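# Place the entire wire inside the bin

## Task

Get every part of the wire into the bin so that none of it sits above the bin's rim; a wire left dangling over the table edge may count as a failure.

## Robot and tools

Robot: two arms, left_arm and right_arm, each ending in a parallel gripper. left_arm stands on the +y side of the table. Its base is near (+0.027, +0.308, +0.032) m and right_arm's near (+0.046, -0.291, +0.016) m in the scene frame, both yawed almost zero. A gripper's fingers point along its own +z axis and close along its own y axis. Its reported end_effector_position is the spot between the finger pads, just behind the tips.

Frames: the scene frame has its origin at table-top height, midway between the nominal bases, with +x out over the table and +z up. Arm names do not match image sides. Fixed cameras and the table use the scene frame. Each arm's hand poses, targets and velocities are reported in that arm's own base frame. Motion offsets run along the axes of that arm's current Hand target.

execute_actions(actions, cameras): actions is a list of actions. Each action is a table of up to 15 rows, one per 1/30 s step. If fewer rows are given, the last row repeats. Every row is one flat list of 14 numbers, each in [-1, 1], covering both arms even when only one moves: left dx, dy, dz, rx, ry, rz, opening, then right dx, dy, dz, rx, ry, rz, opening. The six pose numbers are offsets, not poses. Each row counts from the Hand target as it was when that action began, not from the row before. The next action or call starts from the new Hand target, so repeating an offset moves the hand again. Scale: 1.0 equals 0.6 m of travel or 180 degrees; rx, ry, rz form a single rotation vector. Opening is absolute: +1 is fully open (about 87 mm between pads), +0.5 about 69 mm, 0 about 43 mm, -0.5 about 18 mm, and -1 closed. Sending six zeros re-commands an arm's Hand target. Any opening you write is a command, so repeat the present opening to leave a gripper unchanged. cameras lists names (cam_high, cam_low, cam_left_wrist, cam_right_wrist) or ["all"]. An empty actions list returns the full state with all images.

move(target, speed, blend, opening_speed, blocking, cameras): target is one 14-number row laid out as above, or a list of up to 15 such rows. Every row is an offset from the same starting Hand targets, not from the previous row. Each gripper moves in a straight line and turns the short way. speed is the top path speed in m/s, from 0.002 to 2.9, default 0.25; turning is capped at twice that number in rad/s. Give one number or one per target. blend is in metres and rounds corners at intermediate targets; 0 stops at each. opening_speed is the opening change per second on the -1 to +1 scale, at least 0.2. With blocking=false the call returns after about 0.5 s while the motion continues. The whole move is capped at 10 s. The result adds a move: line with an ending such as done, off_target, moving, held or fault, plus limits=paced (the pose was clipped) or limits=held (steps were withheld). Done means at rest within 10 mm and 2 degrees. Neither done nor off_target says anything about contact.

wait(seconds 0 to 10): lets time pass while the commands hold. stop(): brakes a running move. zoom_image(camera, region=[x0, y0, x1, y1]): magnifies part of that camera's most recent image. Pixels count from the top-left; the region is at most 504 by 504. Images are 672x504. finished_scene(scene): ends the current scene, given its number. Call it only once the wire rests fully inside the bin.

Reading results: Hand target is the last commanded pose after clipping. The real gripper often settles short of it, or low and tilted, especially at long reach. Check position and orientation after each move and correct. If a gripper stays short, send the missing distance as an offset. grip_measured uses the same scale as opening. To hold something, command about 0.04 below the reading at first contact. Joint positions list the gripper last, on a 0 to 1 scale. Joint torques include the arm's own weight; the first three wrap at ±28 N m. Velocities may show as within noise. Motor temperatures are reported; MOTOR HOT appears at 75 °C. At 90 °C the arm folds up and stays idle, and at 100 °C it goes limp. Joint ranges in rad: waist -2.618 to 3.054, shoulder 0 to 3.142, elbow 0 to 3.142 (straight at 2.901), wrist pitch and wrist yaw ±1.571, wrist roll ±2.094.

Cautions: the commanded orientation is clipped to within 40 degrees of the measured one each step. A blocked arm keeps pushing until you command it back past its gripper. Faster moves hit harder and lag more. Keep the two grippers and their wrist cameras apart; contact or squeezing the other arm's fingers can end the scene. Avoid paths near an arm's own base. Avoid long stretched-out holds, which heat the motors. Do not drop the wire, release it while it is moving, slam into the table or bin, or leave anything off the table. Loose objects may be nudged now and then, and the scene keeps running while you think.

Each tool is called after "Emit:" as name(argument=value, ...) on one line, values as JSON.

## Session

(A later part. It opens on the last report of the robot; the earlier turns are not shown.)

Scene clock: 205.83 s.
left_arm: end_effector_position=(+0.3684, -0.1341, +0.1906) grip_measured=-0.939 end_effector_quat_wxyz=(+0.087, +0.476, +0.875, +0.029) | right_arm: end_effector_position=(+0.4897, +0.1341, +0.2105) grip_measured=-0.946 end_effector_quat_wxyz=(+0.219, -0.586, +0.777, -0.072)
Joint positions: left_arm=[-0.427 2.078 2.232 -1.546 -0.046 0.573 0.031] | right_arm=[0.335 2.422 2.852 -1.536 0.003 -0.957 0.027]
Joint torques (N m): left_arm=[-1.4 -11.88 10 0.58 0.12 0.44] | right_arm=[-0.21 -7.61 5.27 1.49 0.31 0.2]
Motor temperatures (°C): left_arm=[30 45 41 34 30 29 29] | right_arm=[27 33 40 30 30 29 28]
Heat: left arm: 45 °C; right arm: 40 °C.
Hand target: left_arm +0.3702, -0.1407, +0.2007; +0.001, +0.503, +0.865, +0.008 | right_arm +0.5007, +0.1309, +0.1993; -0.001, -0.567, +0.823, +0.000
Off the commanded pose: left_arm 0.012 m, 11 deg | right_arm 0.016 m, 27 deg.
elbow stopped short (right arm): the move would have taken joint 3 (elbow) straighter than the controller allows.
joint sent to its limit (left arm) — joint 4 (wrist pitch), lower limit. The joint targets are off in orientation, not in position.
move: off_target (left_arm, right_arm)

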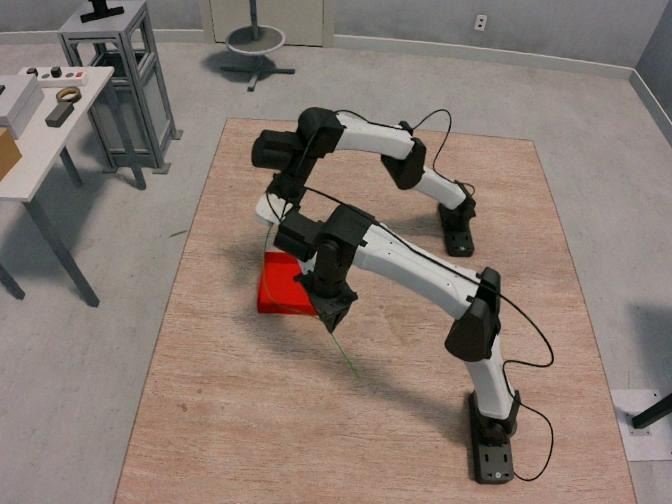

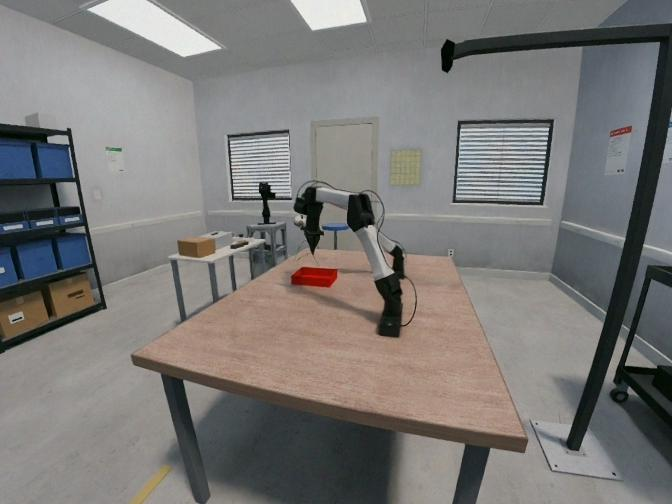

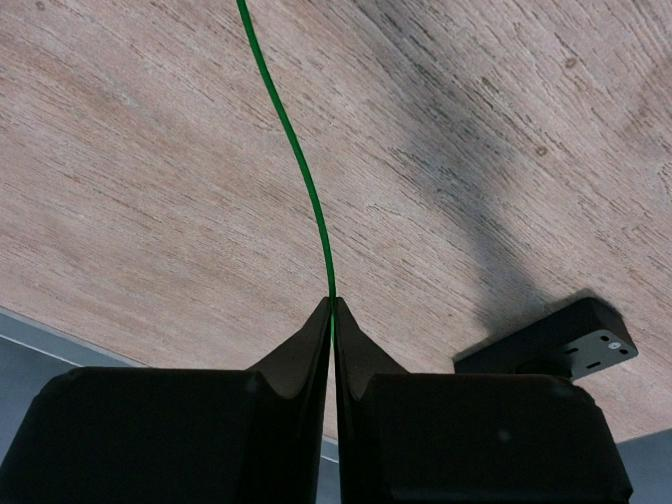

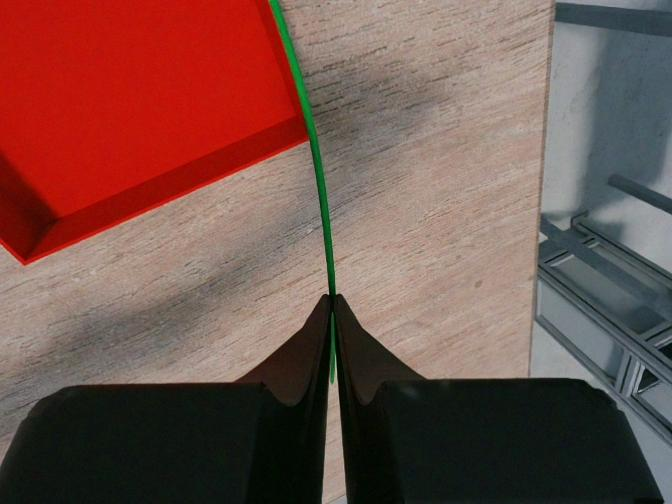

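Emit:
move(target=[0,0,0,0,0,0,-1,-0.023,0.08,0.15,0,0,0,-1], speed=0.15, cameras=["all"])

Emit:
zoom_image(camera="cam_high", region=[220, 170, 400, 400])

Emit:
zoom_image(camera="cam_low", region=[270, 190, 400, 310])

Scene clock: 225.33 s.
left_arm: end_effector_position=(+0.3635, -0.1360, +0.1837) grip_measured=-0.939 end_effector_quat_wxyz=(+0.064, +0.502, +0.862, +0.027) | right_arm: end_effector_position=(+0.4632, +0.1637, +0.1187) grip_measured=-0.946 end_effector_quat_wxyz=(+0.100, -0.575, +0.811, -0.023)
Joint positions: left_arm=[-0.44 2.1 2.237 -1.576 -0.043 0.618 0.031] | right_arm=[0.403 2.543 2.737 -1.56 0.003 -0.83 0.027]
Joint torques (N m): left_arm=[-0.38 -14.05 9.26 0.77 0.08 0.06] | right_arm=[0.13 -10.06 4 0.72 0.17 0.1]
Motor temperatures (°C): left_arm=[30 50 44 34 30 29 29] | right_arm=[27 36 39 31 30 29 28]
Heat: left arm: 50 °C; right arm: 39 °C.
Hand target: left_arm +0.3703, -0.1407, +0.2007; +0.001, +0.503, +0.864, +0.008 | right_arm +0.4606, +0.1608, +0.1093; -0.001, -0.567, +0.823, +0.000
Off the commanded pose: left_arm 0.019 m, 8 deg | right_arm 0.010 m, 12 deg.
joint read past its limit (left arm) — joint 4 (wrist pitch), lower limit.
joint sent to its limit (left arm) — joint 4 (wrist pitch), lower limit. The joint targets are off in orientation, not in position.
joint sent to its limit (right arm) — joint 4 (wrist pitch), lower limit. The joint targets are off in orientation, not in position.
move: off_target (left_arm, right_arm)

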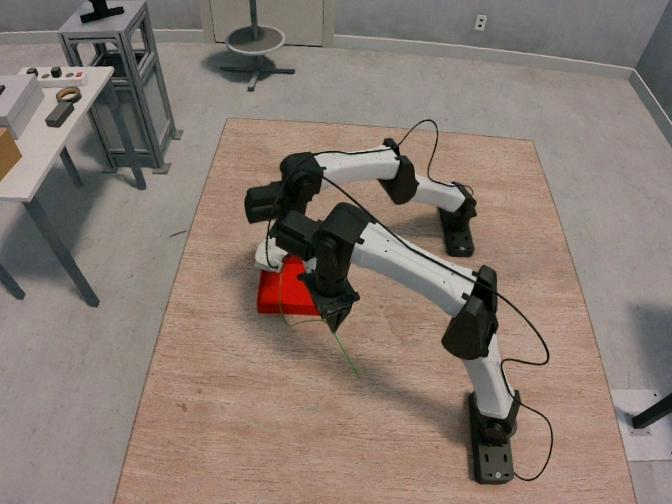

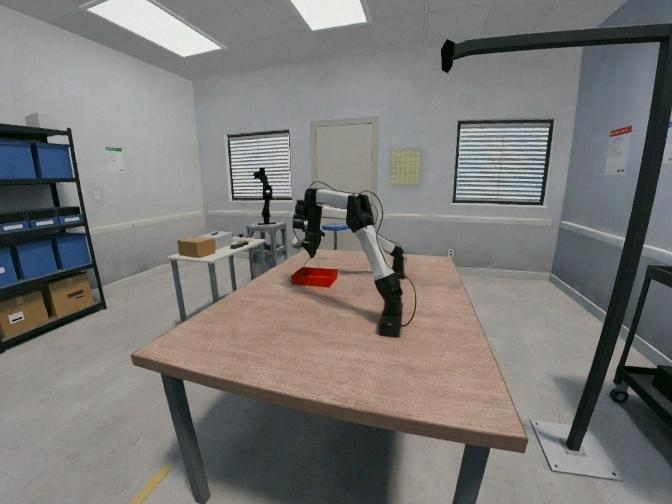

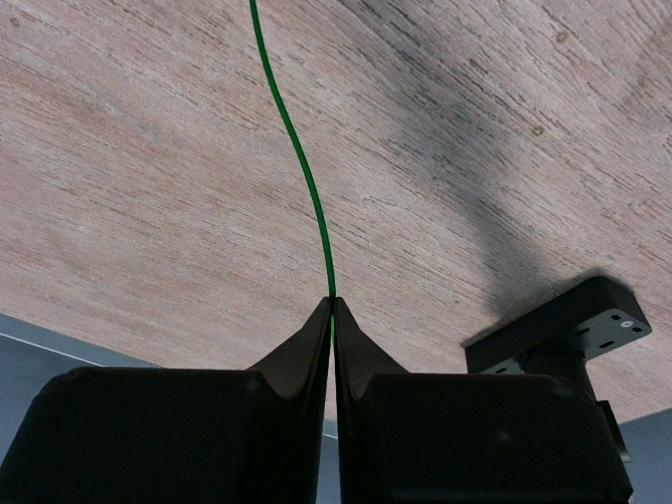

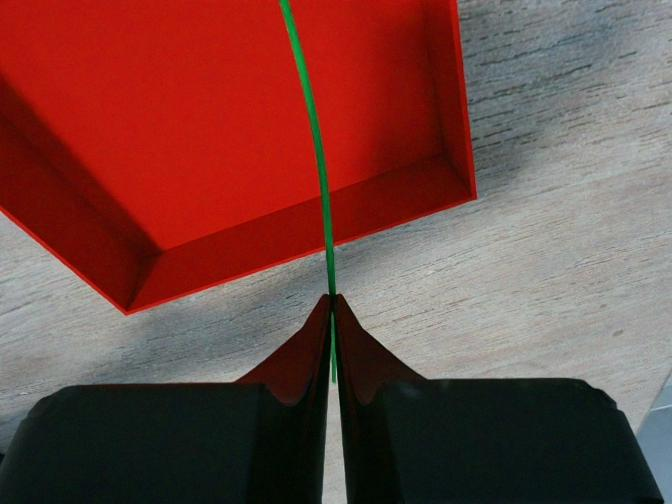

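Scaled by 2.191 from the camera's 672x504 image, which has a finer 960x720 frame.

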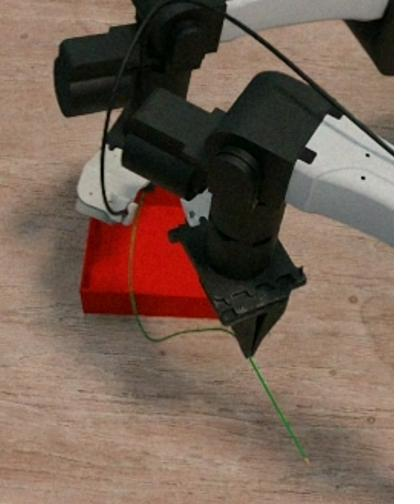

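Scaled by 3.877 from the camera's 672x504 image, which has a finer 960x720 frame.

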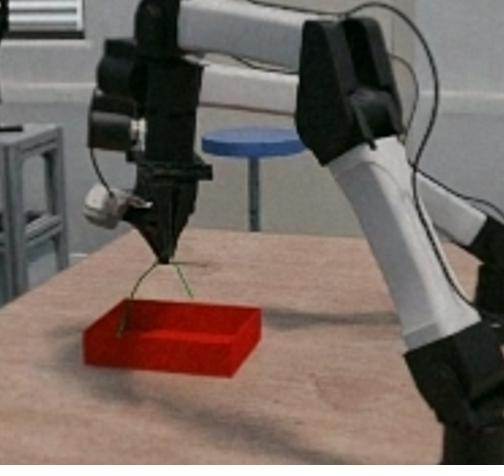

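Emit:
move(target=[[0,0,0,0,0,0,-1,-0.093,0.036,0,0,0,0,-1],[0,0,0,0,0,0,-1,-0.093,0.036,0.1,0,0,0,-1]], speed=0.12, cameras=["all"])

Emit:
zoom_image(camera="cam_high", region=[220, 170, 400, 400])

Emit:
zoom_image(camera="cam_low", region=[270, 190, 400, 310])

Scene clock: 239.63 s.
left_arm: end_effector_position=(+0.3635, -0.1360, +0.1837) grip_measured=-0.939 end_effector_quat_wxyz=(+0.064, +0.502, +0.862, +0.027) | right_arm: end_effector_position=(+0.4558, +0.2172, +0.0564) grip_measured=-0.946 end_effector_quat_wxyz=(+0.073, -0.576, +0.814, -0.013)
Joint positions: left_arm=[-0.44 2.1 2.237 -1.576 -0.042 0.619 0.031] | right_arm=[0.503 2.729 2.845 -1.54 0.009 -0.728 0.027]
Joint torques (N m): left_arm=[-0.38 -14.04 9.28 0.77 0.08 0.06] | right_arm=[0.43 -10 6.15 0.8 0.04 0.11]
Heat: left arm: 54 °C; right arm: 38 °C.
Hand target: left_arm +0.3703, -0.1407, +0.2007; +0.001, +0.503, +0.864, +0.008 | right_arm +0.4602, +0.2206, +0.0493; -0.001, -0.567, +0.823, +0.000
Off the commanded pose: left_arm 0.019 m, 7 deg | right_arm 0.009 m, 9 deg.
elbow stopped short (right arm): the move would have taken joint 3 (elbow) straighter than the controller allows.
joint read past its limit (left arm) — joint 4 (wrist pitch), lower limit.
joint sent to its limit (left arm) — joint 4 (wrist pitch), lower limit. The joint targets are off in orientation, not in position.
move: off_target (left_arm, right_arm)

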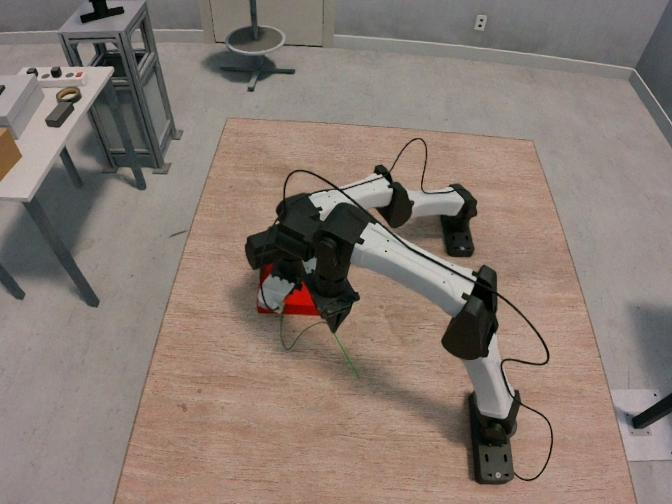

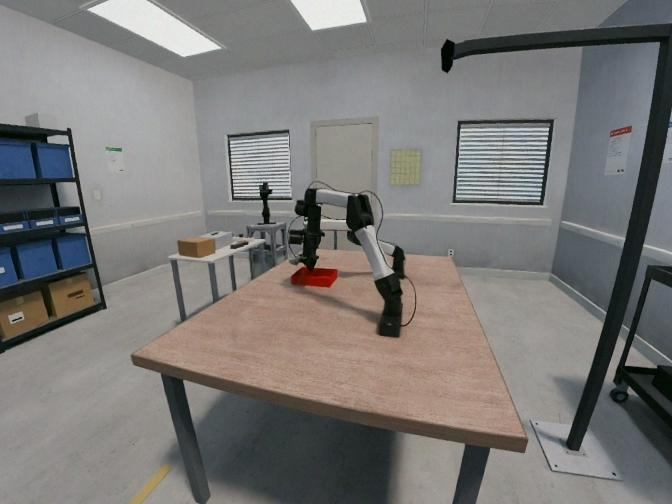

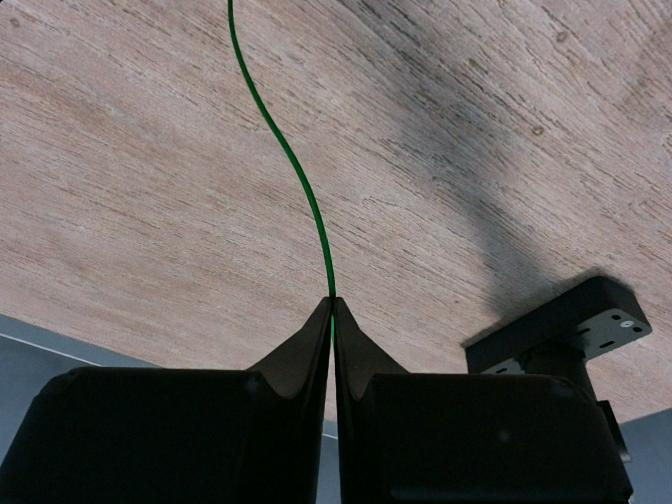

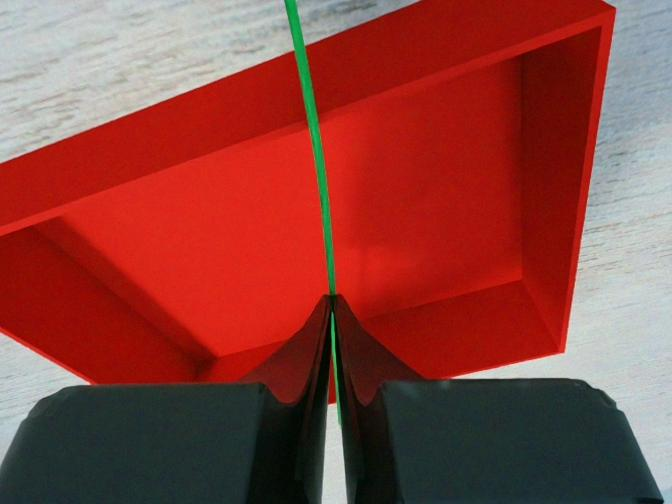

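Scaled by 2.191 from the camera's 672x504 image, which has a finer 960x720 frame.

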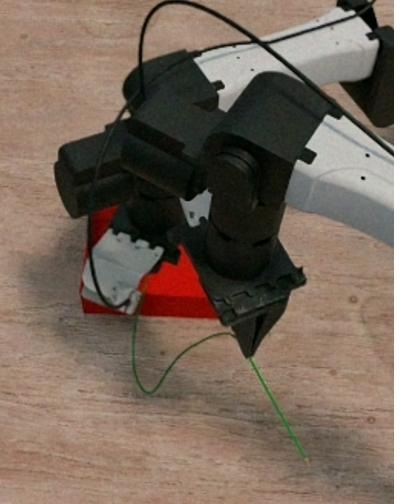

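Scaled by 3.877 from the camera's 672x504 image, which has a finer 960x720 frame.

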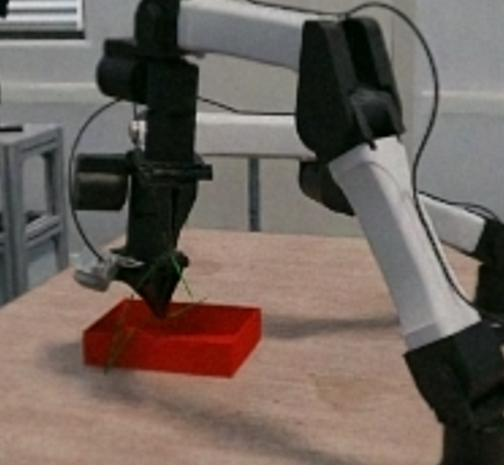

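Emit:
move(target=[0,0,0,0,0,0,-1,0.039,-0.015,0.067,0,0,0,-1], speed=0.08, cameras=["all"])

Emit:
zoom_image(camera="cam_high", region=[220, 170, 400, 400])

Emit:
zoom_image(camera="cam_low", region=[270, 190, 400, 310])

Scene clock: 252.03 s.
left_arm: end_effector_position=(+0.3635, -0.1361, +0.1837) grip_measured=-0.939 end_effector_quat_wxyz=(+0.064, +0.502, +0.862, +0.027) | right_arm: end_effector_position=(+0.4592, +0.1976, +0.0171) grip_measured=-0.946 end_effector_quat_wxyz=(+0.033, -0.569, +0.821, -0.009)
Joint positions: left_arm=[-0.44 2.1 2.237 -1.576 -0.042 0.619 0.031] | right_arm=[0.466 2.81 2.845 -1.537 0.009 -0.747 0.027]
Joint torques (N m): left_arm=[-0.36 -14.04 9.28 0.76 0.08 0.06] | right_arm=[-0.25 -10.28 6.39 0.43 0.01 -0.01]
Motor temperatures (°C): left_arm=[30 57 45 34 30 29 29] | right_arm=[27 39 38 30 30 29 28]
Heat: left arm: 57 °C; right arm: 39 °C.
Hand target: left_arm +0.3702, -0.1407, +0.2007; +0.001, +0.503, +0.864, +0.008 | right_arm +0.4603, +0.1954, +0.0091; -0.001, -0.567, +0.823, +0.000
Off the commanded pose: left_arm 0.019 m, 7 deg | right_arm 0.008 m, 4 deg.
elbow stopped short (right arm): the move would have taken joint 3 (elbow) straighter than the controller allows.
joint read past its limit (left arm) — joint 4 (wrist pitch), lower limit.
joint sent to its limit (left arm) — joint 4 (wrist pitch), lower limit. The joint targets are off in orientation, not in position.
move: off_target (left_arm, right_arm)

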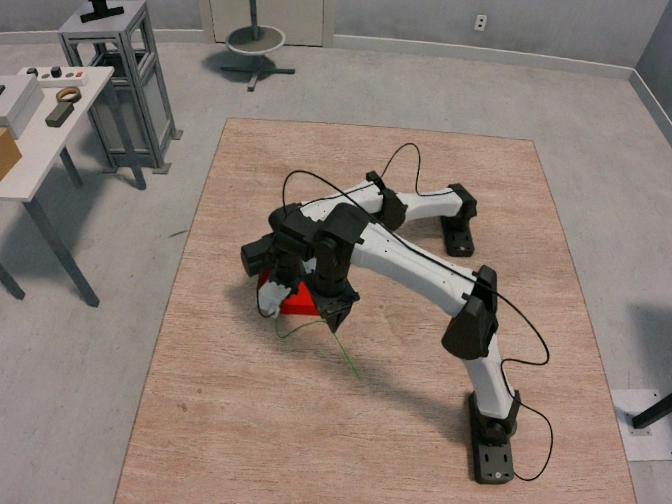

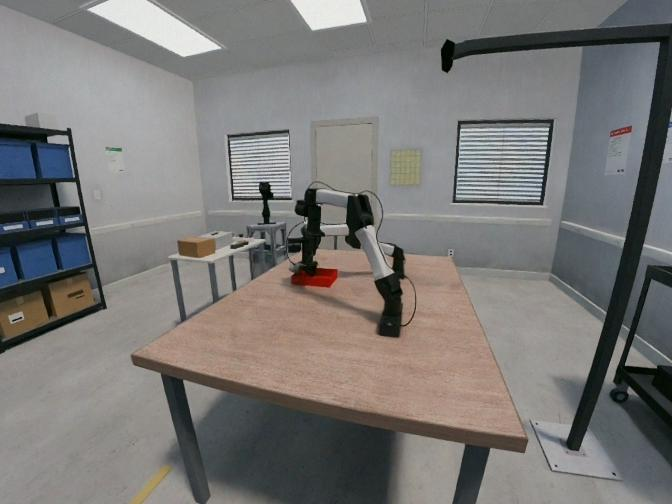

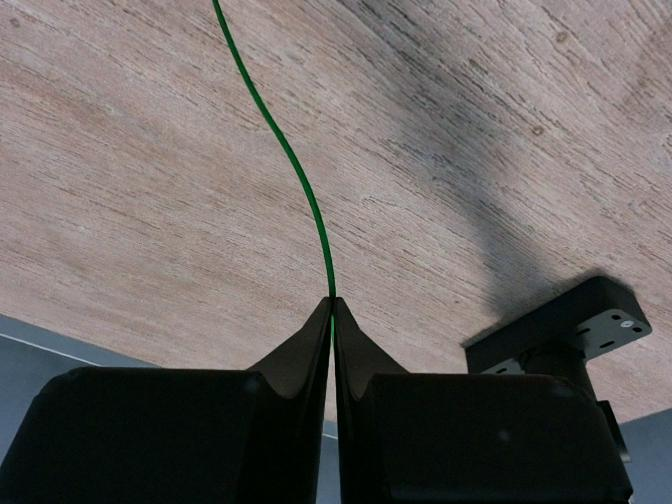

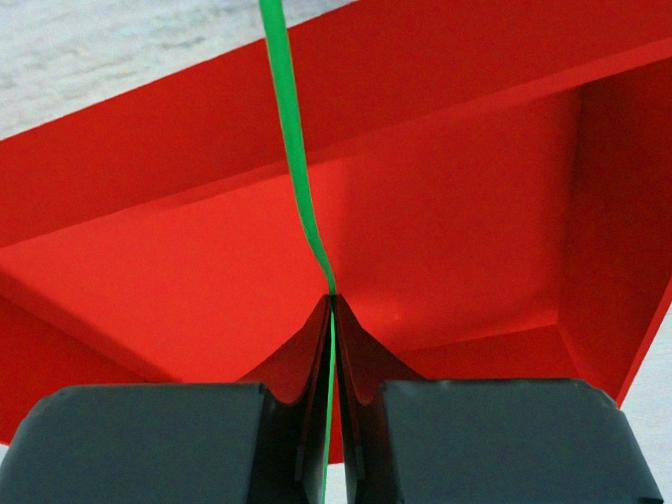

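Scaled by 2.191 from the camera's 672x504 image, which has a finer 960x720 frame.

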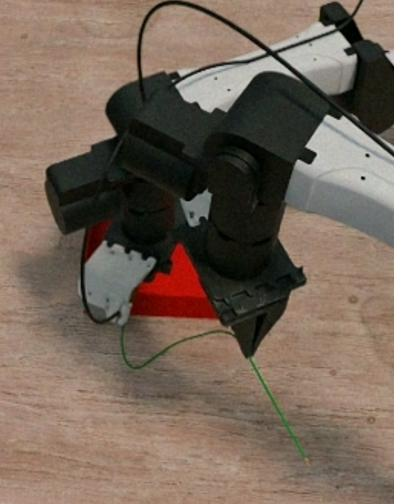

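Scaled by 3.877 from the camera's 672x504 image, which has a finer 960x720 frame.

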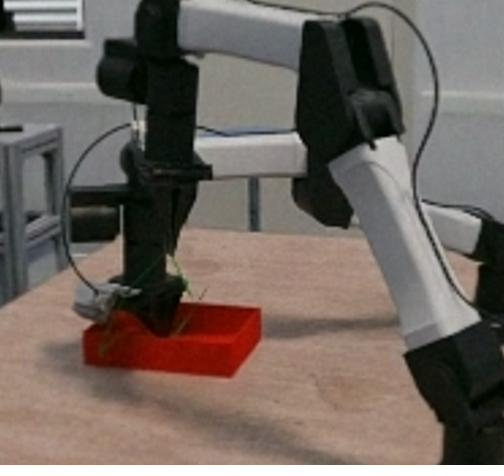

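Emit:
move(target=[0,0,0,0,0,0,-1,0,0,0,0,0,0,-0.7], opening_speed=0.4, cameras=["cam_right_wrist"])

Emit:
move(target=[[0,0,0,0,0,0,-1,0,0,-0.2,0,0,0,-0.7],[0,0,0,0,0,0,-1,0.15,0.3,-0.2,0,0,0,-0.7]], speed=0.15, cameras=["all"])

Emit:
zoom_image(camera="cam_high", region=[220, 170, 400, 400])

Emit:
zoom_image(camera="cam_low", region=[270, 190, 400, 310])

Scene clock: 263.63 s.
left_arm: end_effector_position=(+0.3635, -0.1361, +0.1837) grip_measured=-0.939 end_effector_quat_wxyz=(+0.064, +0.502, +0.862, +0.027) | right_arm: end_effector_position=(+0.4593, +0.1974, +0.0171) grip_measured=-0.700 end_effector_quat_wxyz=(+0.033, -0.570, +0.821, -0.009)
Joint positions: left_arm=[-0.44 2.1 2.237 -1.576 -0.042 0.619 0.031] | right_arm=[0.466 2.81 2.845 -1.537 0.009 -0.747 0.15]
Joint torques (N m): left_arm=[-0.38 -14.04 9.26 0.76 0.08 0.06] | right_arm=[-0.09 -10.07 6.52 0.47 -0.02 -0.02]
Motor temperatures (°C): left_arm=[30 59 46 34 30 29 29] | right_arm=[27 42 38 30 30 29 28]
Heat: left arm: 59 °C; right arm: 42 °C.
Hand target: left_arm +0.3703, -0.1408, +0.2007; +0.001, +0.503, +0.864, +0.008 | right_arm +0.4602, +0.1954, +0.0091; -0.001, -0.568, +0.823, +0.000
Off the commanded pose: left_arm 0.019 m, 8 deg | right_arm 0.008 m, 4 deg.
elbow stopped short (right arm): the move would have taken joint 3 (elbow) straighter than the controller allows.
joint read past its limit (left arm) — joint 4 (wrist pitch), lower limit.
joint sent to its limit (left arm) — joint 4 (wrist pitch), lower limit. The joint targets are off in orientation, not in position.
move: off_target (left_arm, right_arm)
Images, in order (width x height): cam_right_wrist 672x504.

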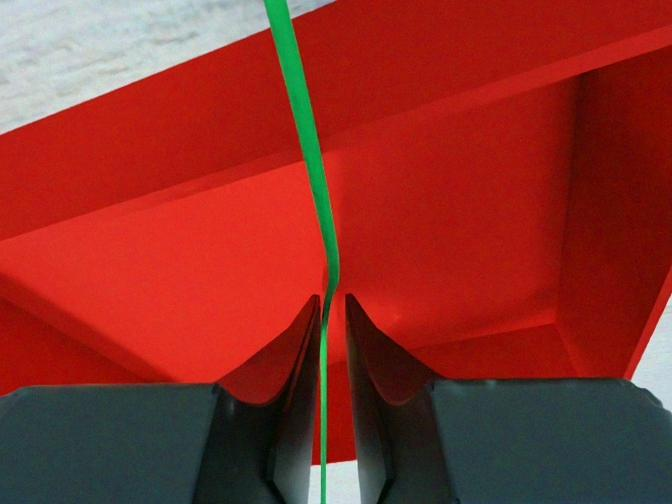

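Scene clock: 265.67 s.
left_arm: end_effector_position=(+0.3635, -0.1362, +0.1837) grip_measured=-0.939 end_effector_quat_wxyz=(+0.064, +0.503, +0.862, +0.027) | right_arm: end_effector_position=(+0.3892, +0.1820, +0.1138) grip_measured=-0.700 end_effector_quat_wxyz=(+0.034, -0.578, +0.815, -0.008)
Joint positions: left_arm=[-0.44 2.1 2.237 -1.576 -0.042 0.62 0.031] | right_arm=[0.506 2.3 2.276 -1.477 0.008 -0.729 0.15]
Joint torques (N m): left_arm=[-0.39 -14.04 9.26 0.76 0.07 0.05] | right_arm=[0.1 -9.29 5.76 0.6 0.09 0.06]
Motor temperatures (°C): left_arm=[30 59 46 34 30 29 29] | right_arm=[27 43 38 30 30 28 28]
Heat: left arm: 59 °C; right arm: 43 °C.
Hand target: left_arm +0.3702, -0.1407, +0.2007; +0.001, +0.503, +0.864, +0.008 | right_arm +0.3931, +0.1824, +0.1111; +0.036, -0.577, +0.816, -0.009 (not the last commanded pose)
Off the commanded pose: left_arm 0.019 m, 8 deg | right_arm 0.130 m, 4 deg.
elbow stopped short (right arm): the move would have taken joint 3 (elbow) straighter than the controller allows.
joint read past its limit (left arm) — joint 4 (wrist pitch), lower limit.
joint sent to its limit (left arm) — joint 4 (wrist pitch), lower limit. The joint targets are off in orientation, not in position.
move: held (right_arm; a check stopped the path), off_target (left_arm); path passed 1 of 2 targets; limits=held
pose unreachable (right arm): on one or more control steps of this call, first in action 0 (counted from 0), this arm could not follow its commanded pose, so it was not sent that pose on those steps. It may still have moved: this result reports where it is.
cause: moving toward the commanded pose would bring a part of the arm too close to another arm (this arm's wrist (the part past joint 4) and the left arm's wrist camera, where that arm would come to rest).

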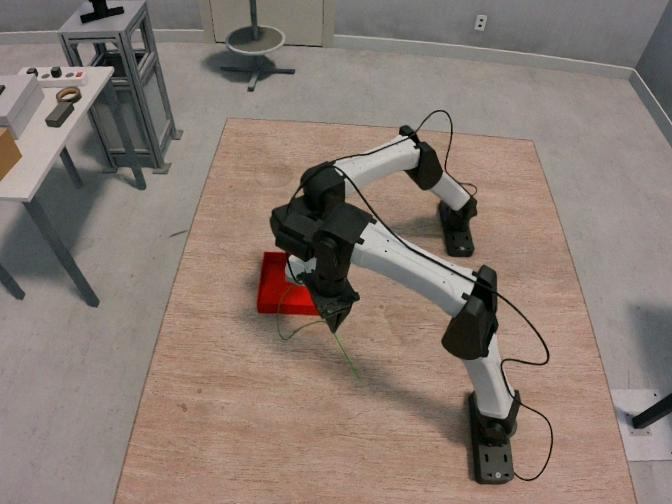

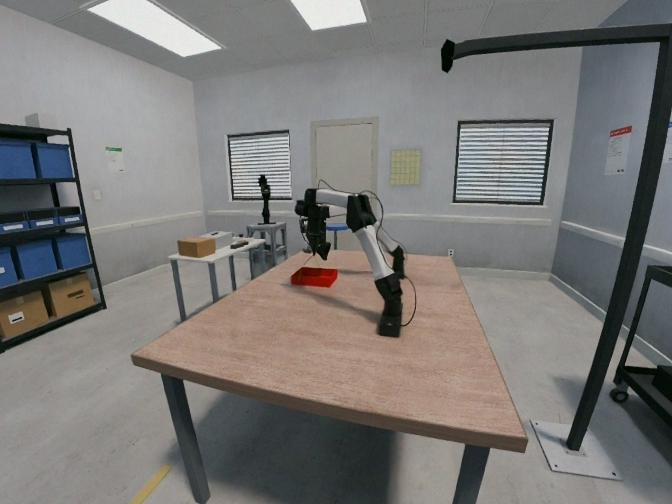

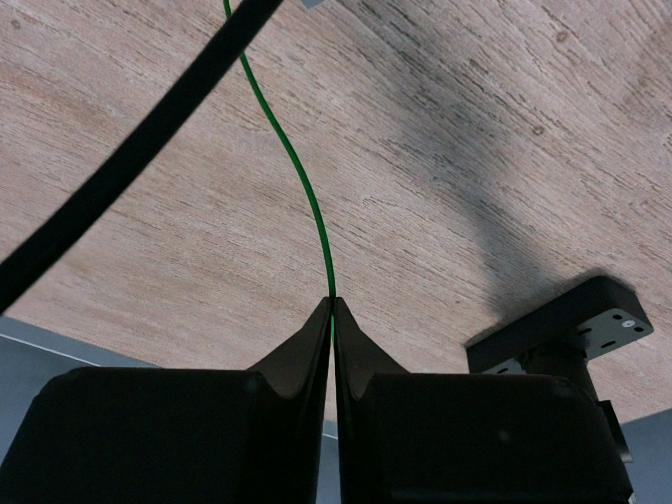

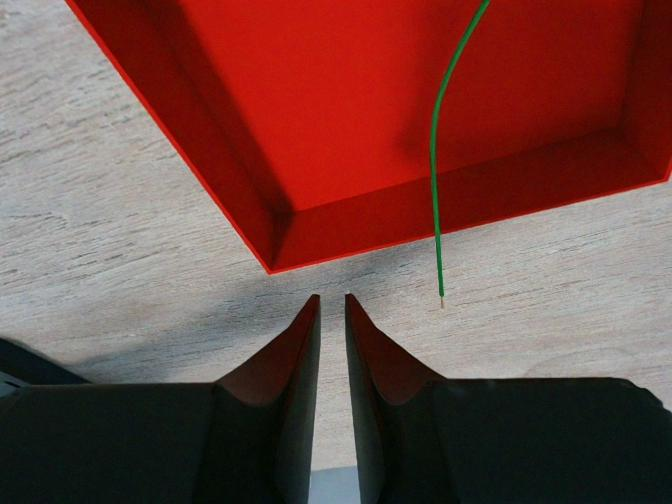

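Scaled by 2.191 from the camera's 672x504 image, which has a finer 960x720 frame.

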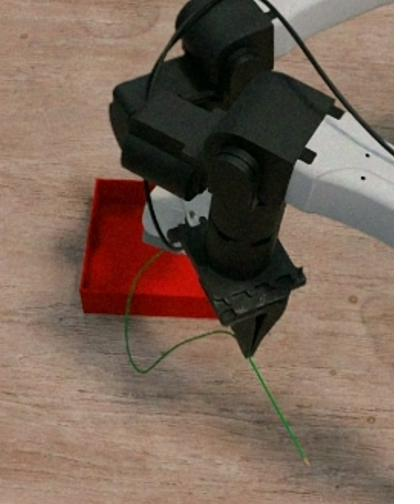

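Scaled by 3.877 from the camera's 672x504 image, which has a finer 960x720 frame.

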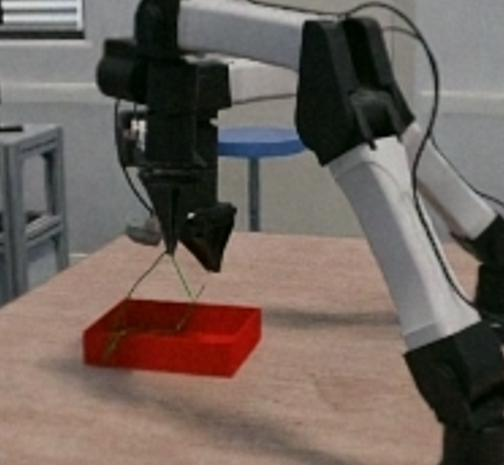

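Emit:
move(target=[[0,0,0,0,0,0,-1,0.27,-0.1,0,0,0,0,-0.7],[0,0,0,0,0,0,-1,0.37,0.1,-0.1,0,0,0,-0.7]], speed=0.15, cameras=["all"])

Emit:
zoom_image(camera="cam_high", region=[220, 170, 400, 400])

Emit:
zoom_image(camera="cam_low", region=[270, 190, 400, 310])

Scene clock: 277.63 s.
left_arm: end_effector_position=(+0.3635, -0.1362, +0.1837) grip_measured=-0.939 end_effector_quat_wxyz=(+0.064, +0.503, +0.862, +0.027) | right_arm: end_effector_position=(+0.2665, -0.0068, +0.1578) grip_measured=-0.700 end_effector_quat_wxyz=(+0.040, -0.578, +0.815, -0.016)
Joint positions: left_arm=[-0.44 2.1 2.237 -1.576 -0.042 0.62 0.031] | right_arm=[0.109 1.534 1.417 -1.368 -0.011 -1.124 0.15]
Joint torques (N m): left_arm=[-0.38 -14.04 9.28 0.76 0.07 0.05] | right_arm=[-0.51 -5.81 3.64 0.41 -0.1 0.01]
Motor temperatures (°C): left_arm=[30 62 46 34 30 29 29] | right_arm=[27 44 39 30 30 28 27]
Heat: left arm: 62 °C; right arm: 44 °C.
Hand target: left_arm +0.3702, -0.1407, +0.2007; +0.001, +0.503, +0.864, +0.008 | right_arm +0.2590, -0.0085, +0.1566; +0.036, -0.577, +0.816, -0.009
Off the commanded pose: left_arm 0.019 m, 8 deg | right_arm 0.008 m, 1 deg.
joint read past its limit (left arm) — joint 4 (wrist pitch), lower limit.
joint sent to its limit (left arm) — joint 4 (wrist pitch), lower limit. The joint targets are off in orientation, not in position.
move: off_target (left_arm)

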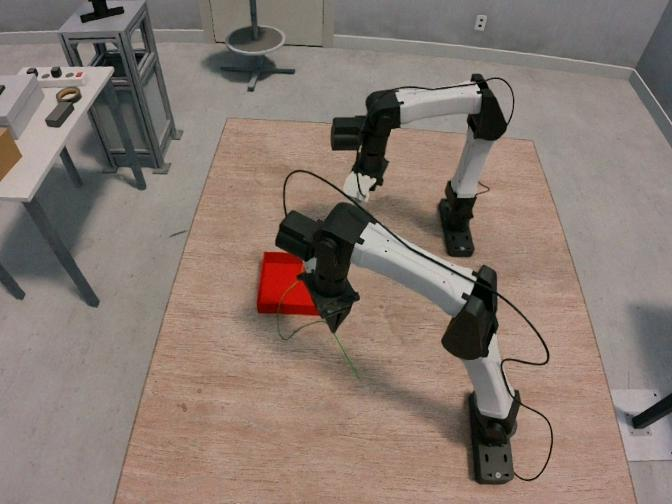

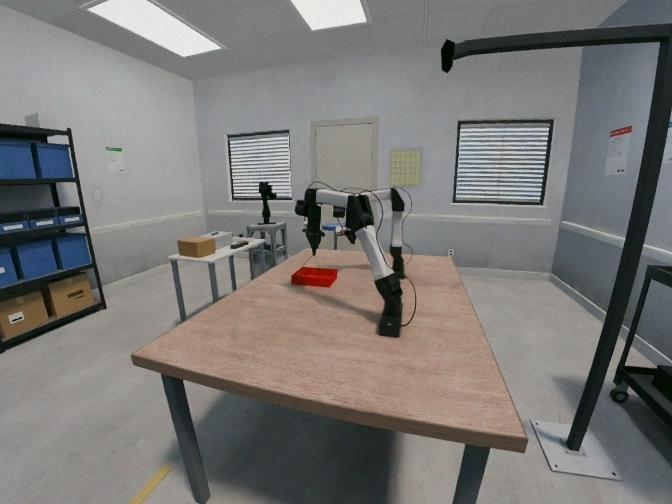

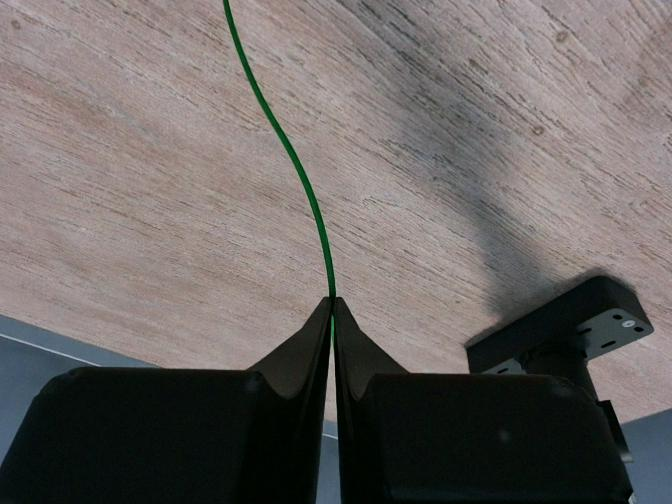

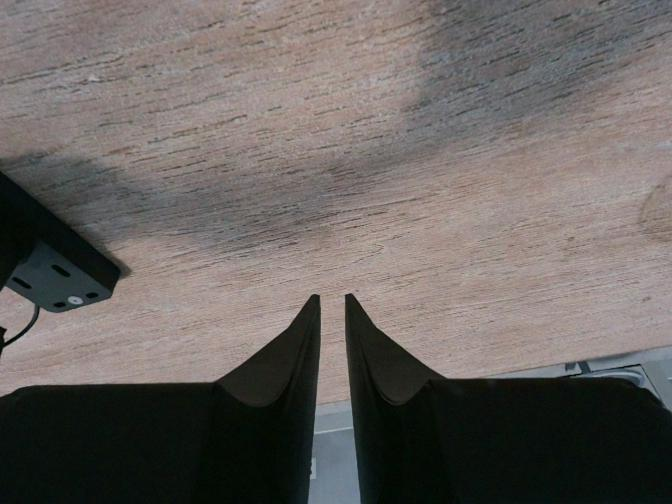

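Scaled by 2.191 from the camera's 672x504 image, which has a finer 960x720 frame.

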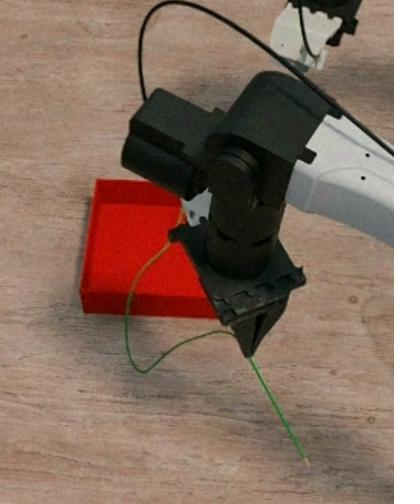

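Scaled by 3.877 from the camera's 672x504 image, which has a finer 960x720 frame.

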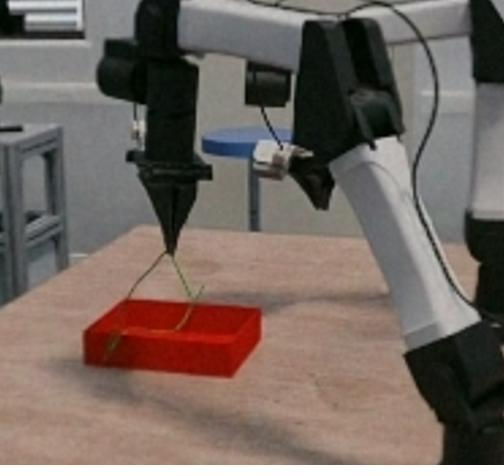

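Emit:
move(target=[0,0,0.372,0,0,0,-1,0,0,0,0,0,0,-0.7], speed=0.12, cameras=["all"])

Emit:
zoom_image(camera="cam_high", region=[220, 170, 400, 400])

Scene clock: 310.37 s.
left_arm: end_effector_position=(+0.3670, -0.1365, -0.0197) grip_measured=-0.939 end_effector_quat_wxyz=(-0.010, +0.501, +0.865, +0.012) | right_arm: end_effector_position=(+0.2664, -0.0068, +0.1578) grip_measured=-0.700 end_effector_quat_wxyz=(+0.040, -0.578, +0.815, -0.016)
Joint positions: left_arm=[-0.43 2.277 1.69 -1 -0.026 0.62 0.031] | right_arm=[0.109 1.534 1.417 -1.368 -0.011 -1.124 0.15]
Joint torques (N m): left_arm=[0.14 -12.48 6.6 0.49 0.09 0.05] | right_arm=[-0.66 -5.86 3.47 0.42 -0.06 0.01]
Motor temperatures (°C): left_arm=[30 66 47 34 30 29 29] | right_arm=[27 38 38 29 30 28 27]
Heat: left arm: 66 °C; right arm: 38 °C.
Hand target: left_arm +0.3724, -0.1381, -0.0225; +0.001, +0.503, +0.864, +0.008 | right_arm +0.2591, -0.0085, +0.1566; +0.036, -0.577, +0.816, -0.009
Off the commanded pose: left_arm 0.006 m, 1 deg | right_arm 0.008 m, 1 deg.
move: done

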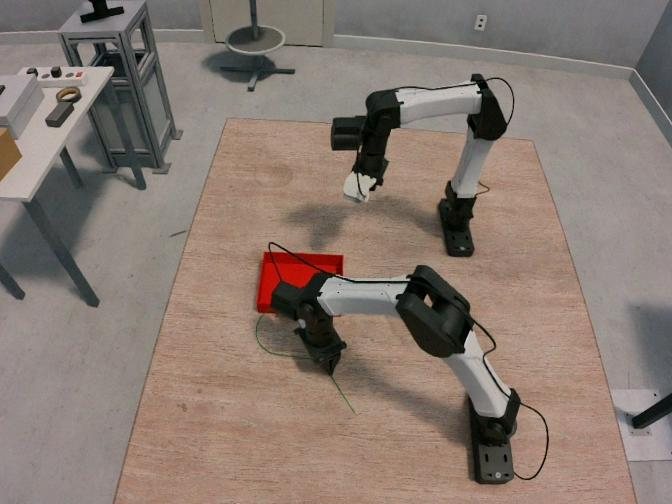

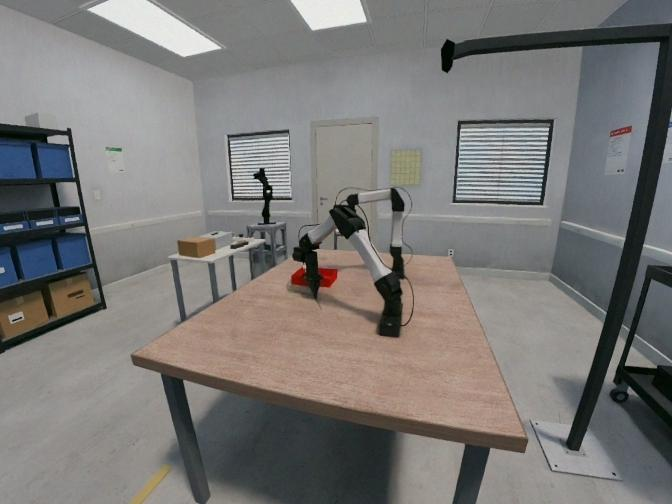

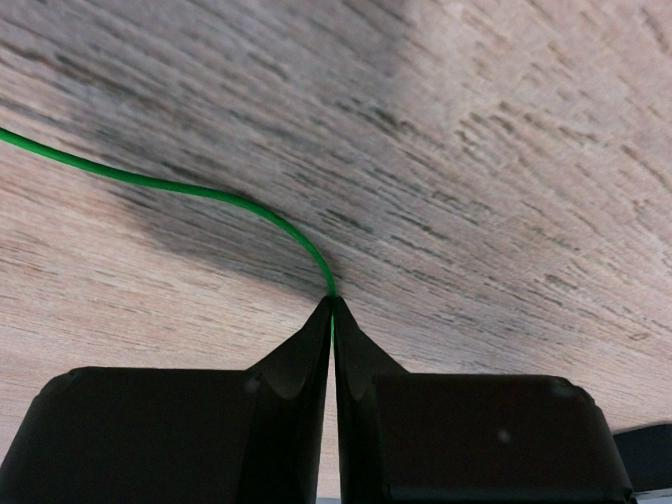

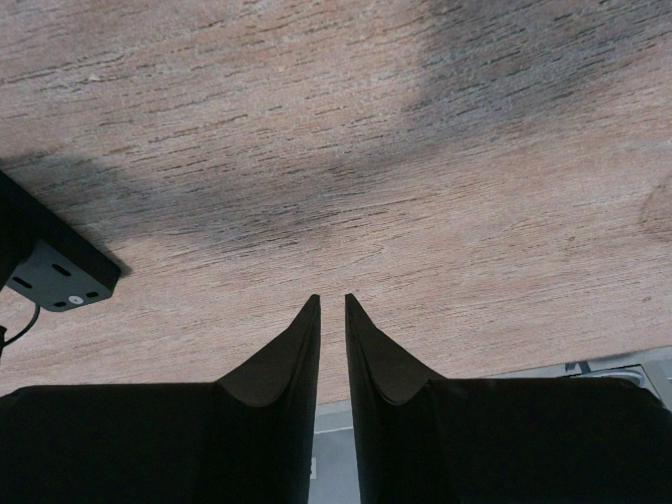

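Scaled by 2.191 from the camera's 672x504 image, which has a finer 960x720 frame.

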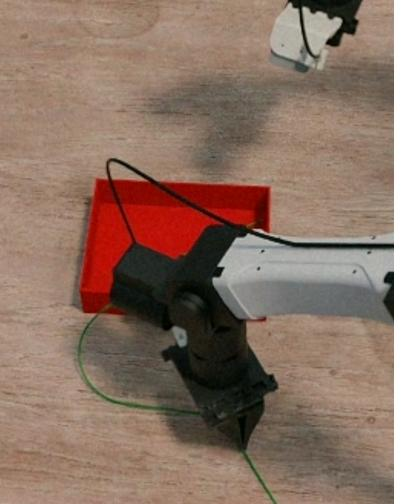

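Emit:
move(target=[[0,0,0,0,0,0,-0.4,0,0,0,0,0,0,-0.7],[0,0,-0.06,0,0,0,0,0,0,0,0,0,0,-0.7],[0.14,0,-0.06,0,0,0,0.5,0,0,0,0,0,0,-0.7]], speed=0.12, opening_speed=1, cameras=["all"])

Emit:
zoom_image(camera="cam_high", region=[220, 220, 400, 450])

Scene clock: 322.77 s.
left_arm: end_effector_position=(+0.3243, -0.0634, +0.0061) grip_measured=+0.500 end_effector_quat_wxyz=(-0.023, +0.498, +0.867, +0.007) | right_arm: end_effector_position=(+0.2664, -0.0068, +0.1578) grip_measured=-0.700 end_effector_quat_wxyz=(+0.040, -0.578, +0.815, -0.016)
Joint positions: left_arm=[-0.292 2.029 1.394 -0.978 -0.025 0.751 0.75] | right_arm=[0.109 1.534 1.417 -1.368 -0.011 -1.124 0.15]
Joint torques (N m): left_arm=[-0.13 -13.56 5.83 0.4 0.09 0.08] | right_arm=[-0.68 -6.06 3.84 0.44 -0.12 0]
Motor temperatures (°C): left_arm=[30 69 47 33 30 29 29] | right_arm=[27 37 38 29 30 28 27]
Heat: left arm: 69 °C; right arm: 38 °C.
Hand target: left_arm +0.3305, -0.0656, +0.0140; +0.001, +0.503, +0.864, +0.008 | right_arm +0.2591, -0.0085, +0.1566; +0.036, -0.577, +0.816, -0.009
Off the commanded pose: left_arm 0.010 m, 3 deg | right_arm 0.008 m, 1 deg.
move: off_target (left_arm); target 2's new opening was sent with left_arm's hand 0.022 m and 3 deg from that target; target 3's new opening was sent with left_arm's hand 0.010 m and 3 deg from that target

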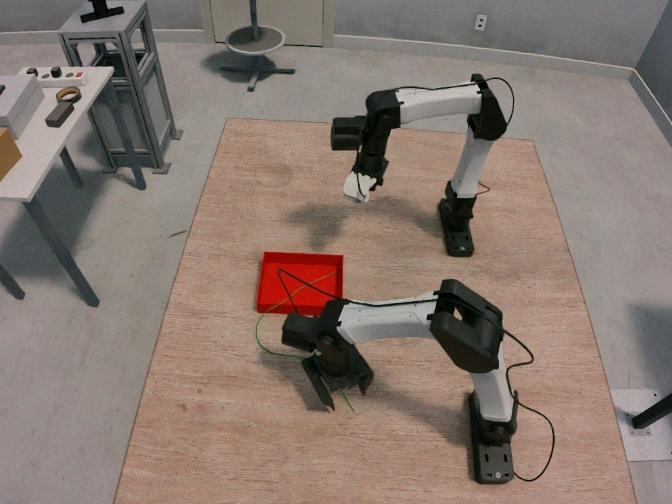

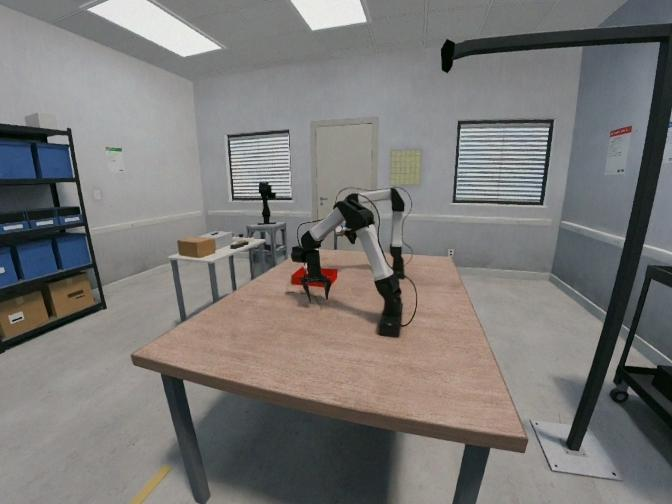

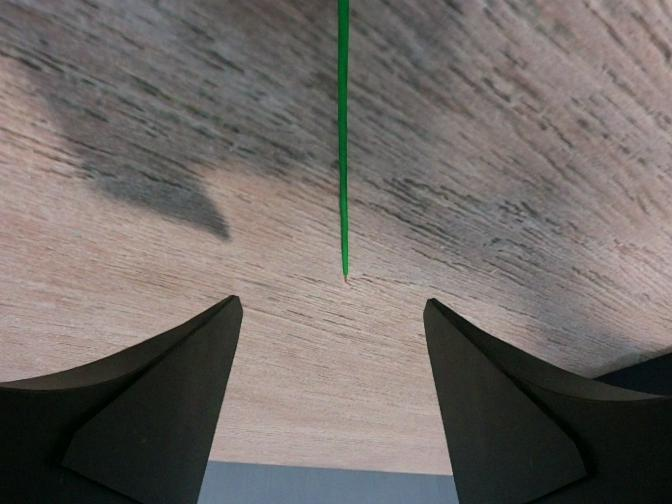

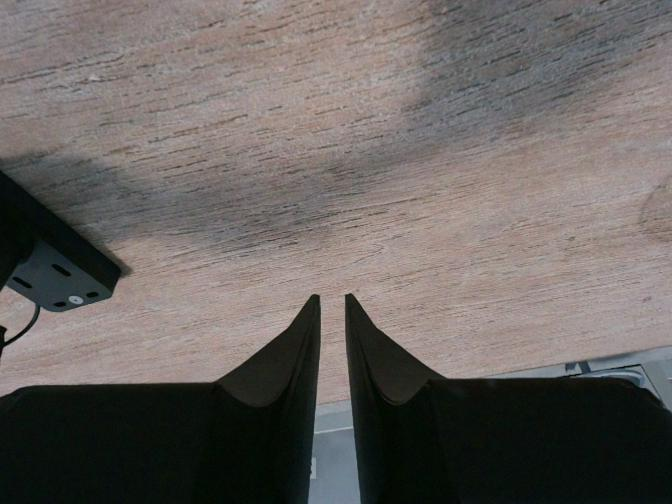

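Scaled by 2.191 from the camera's 672x504 image, which has a finer 960x720 frame.

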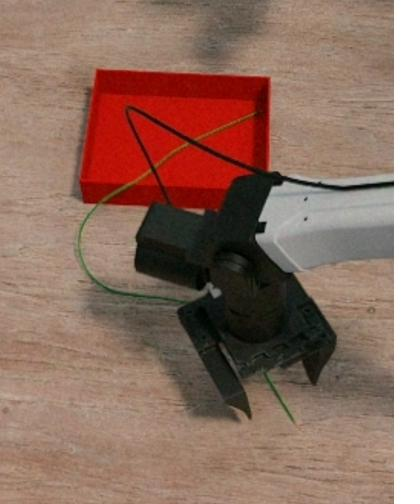

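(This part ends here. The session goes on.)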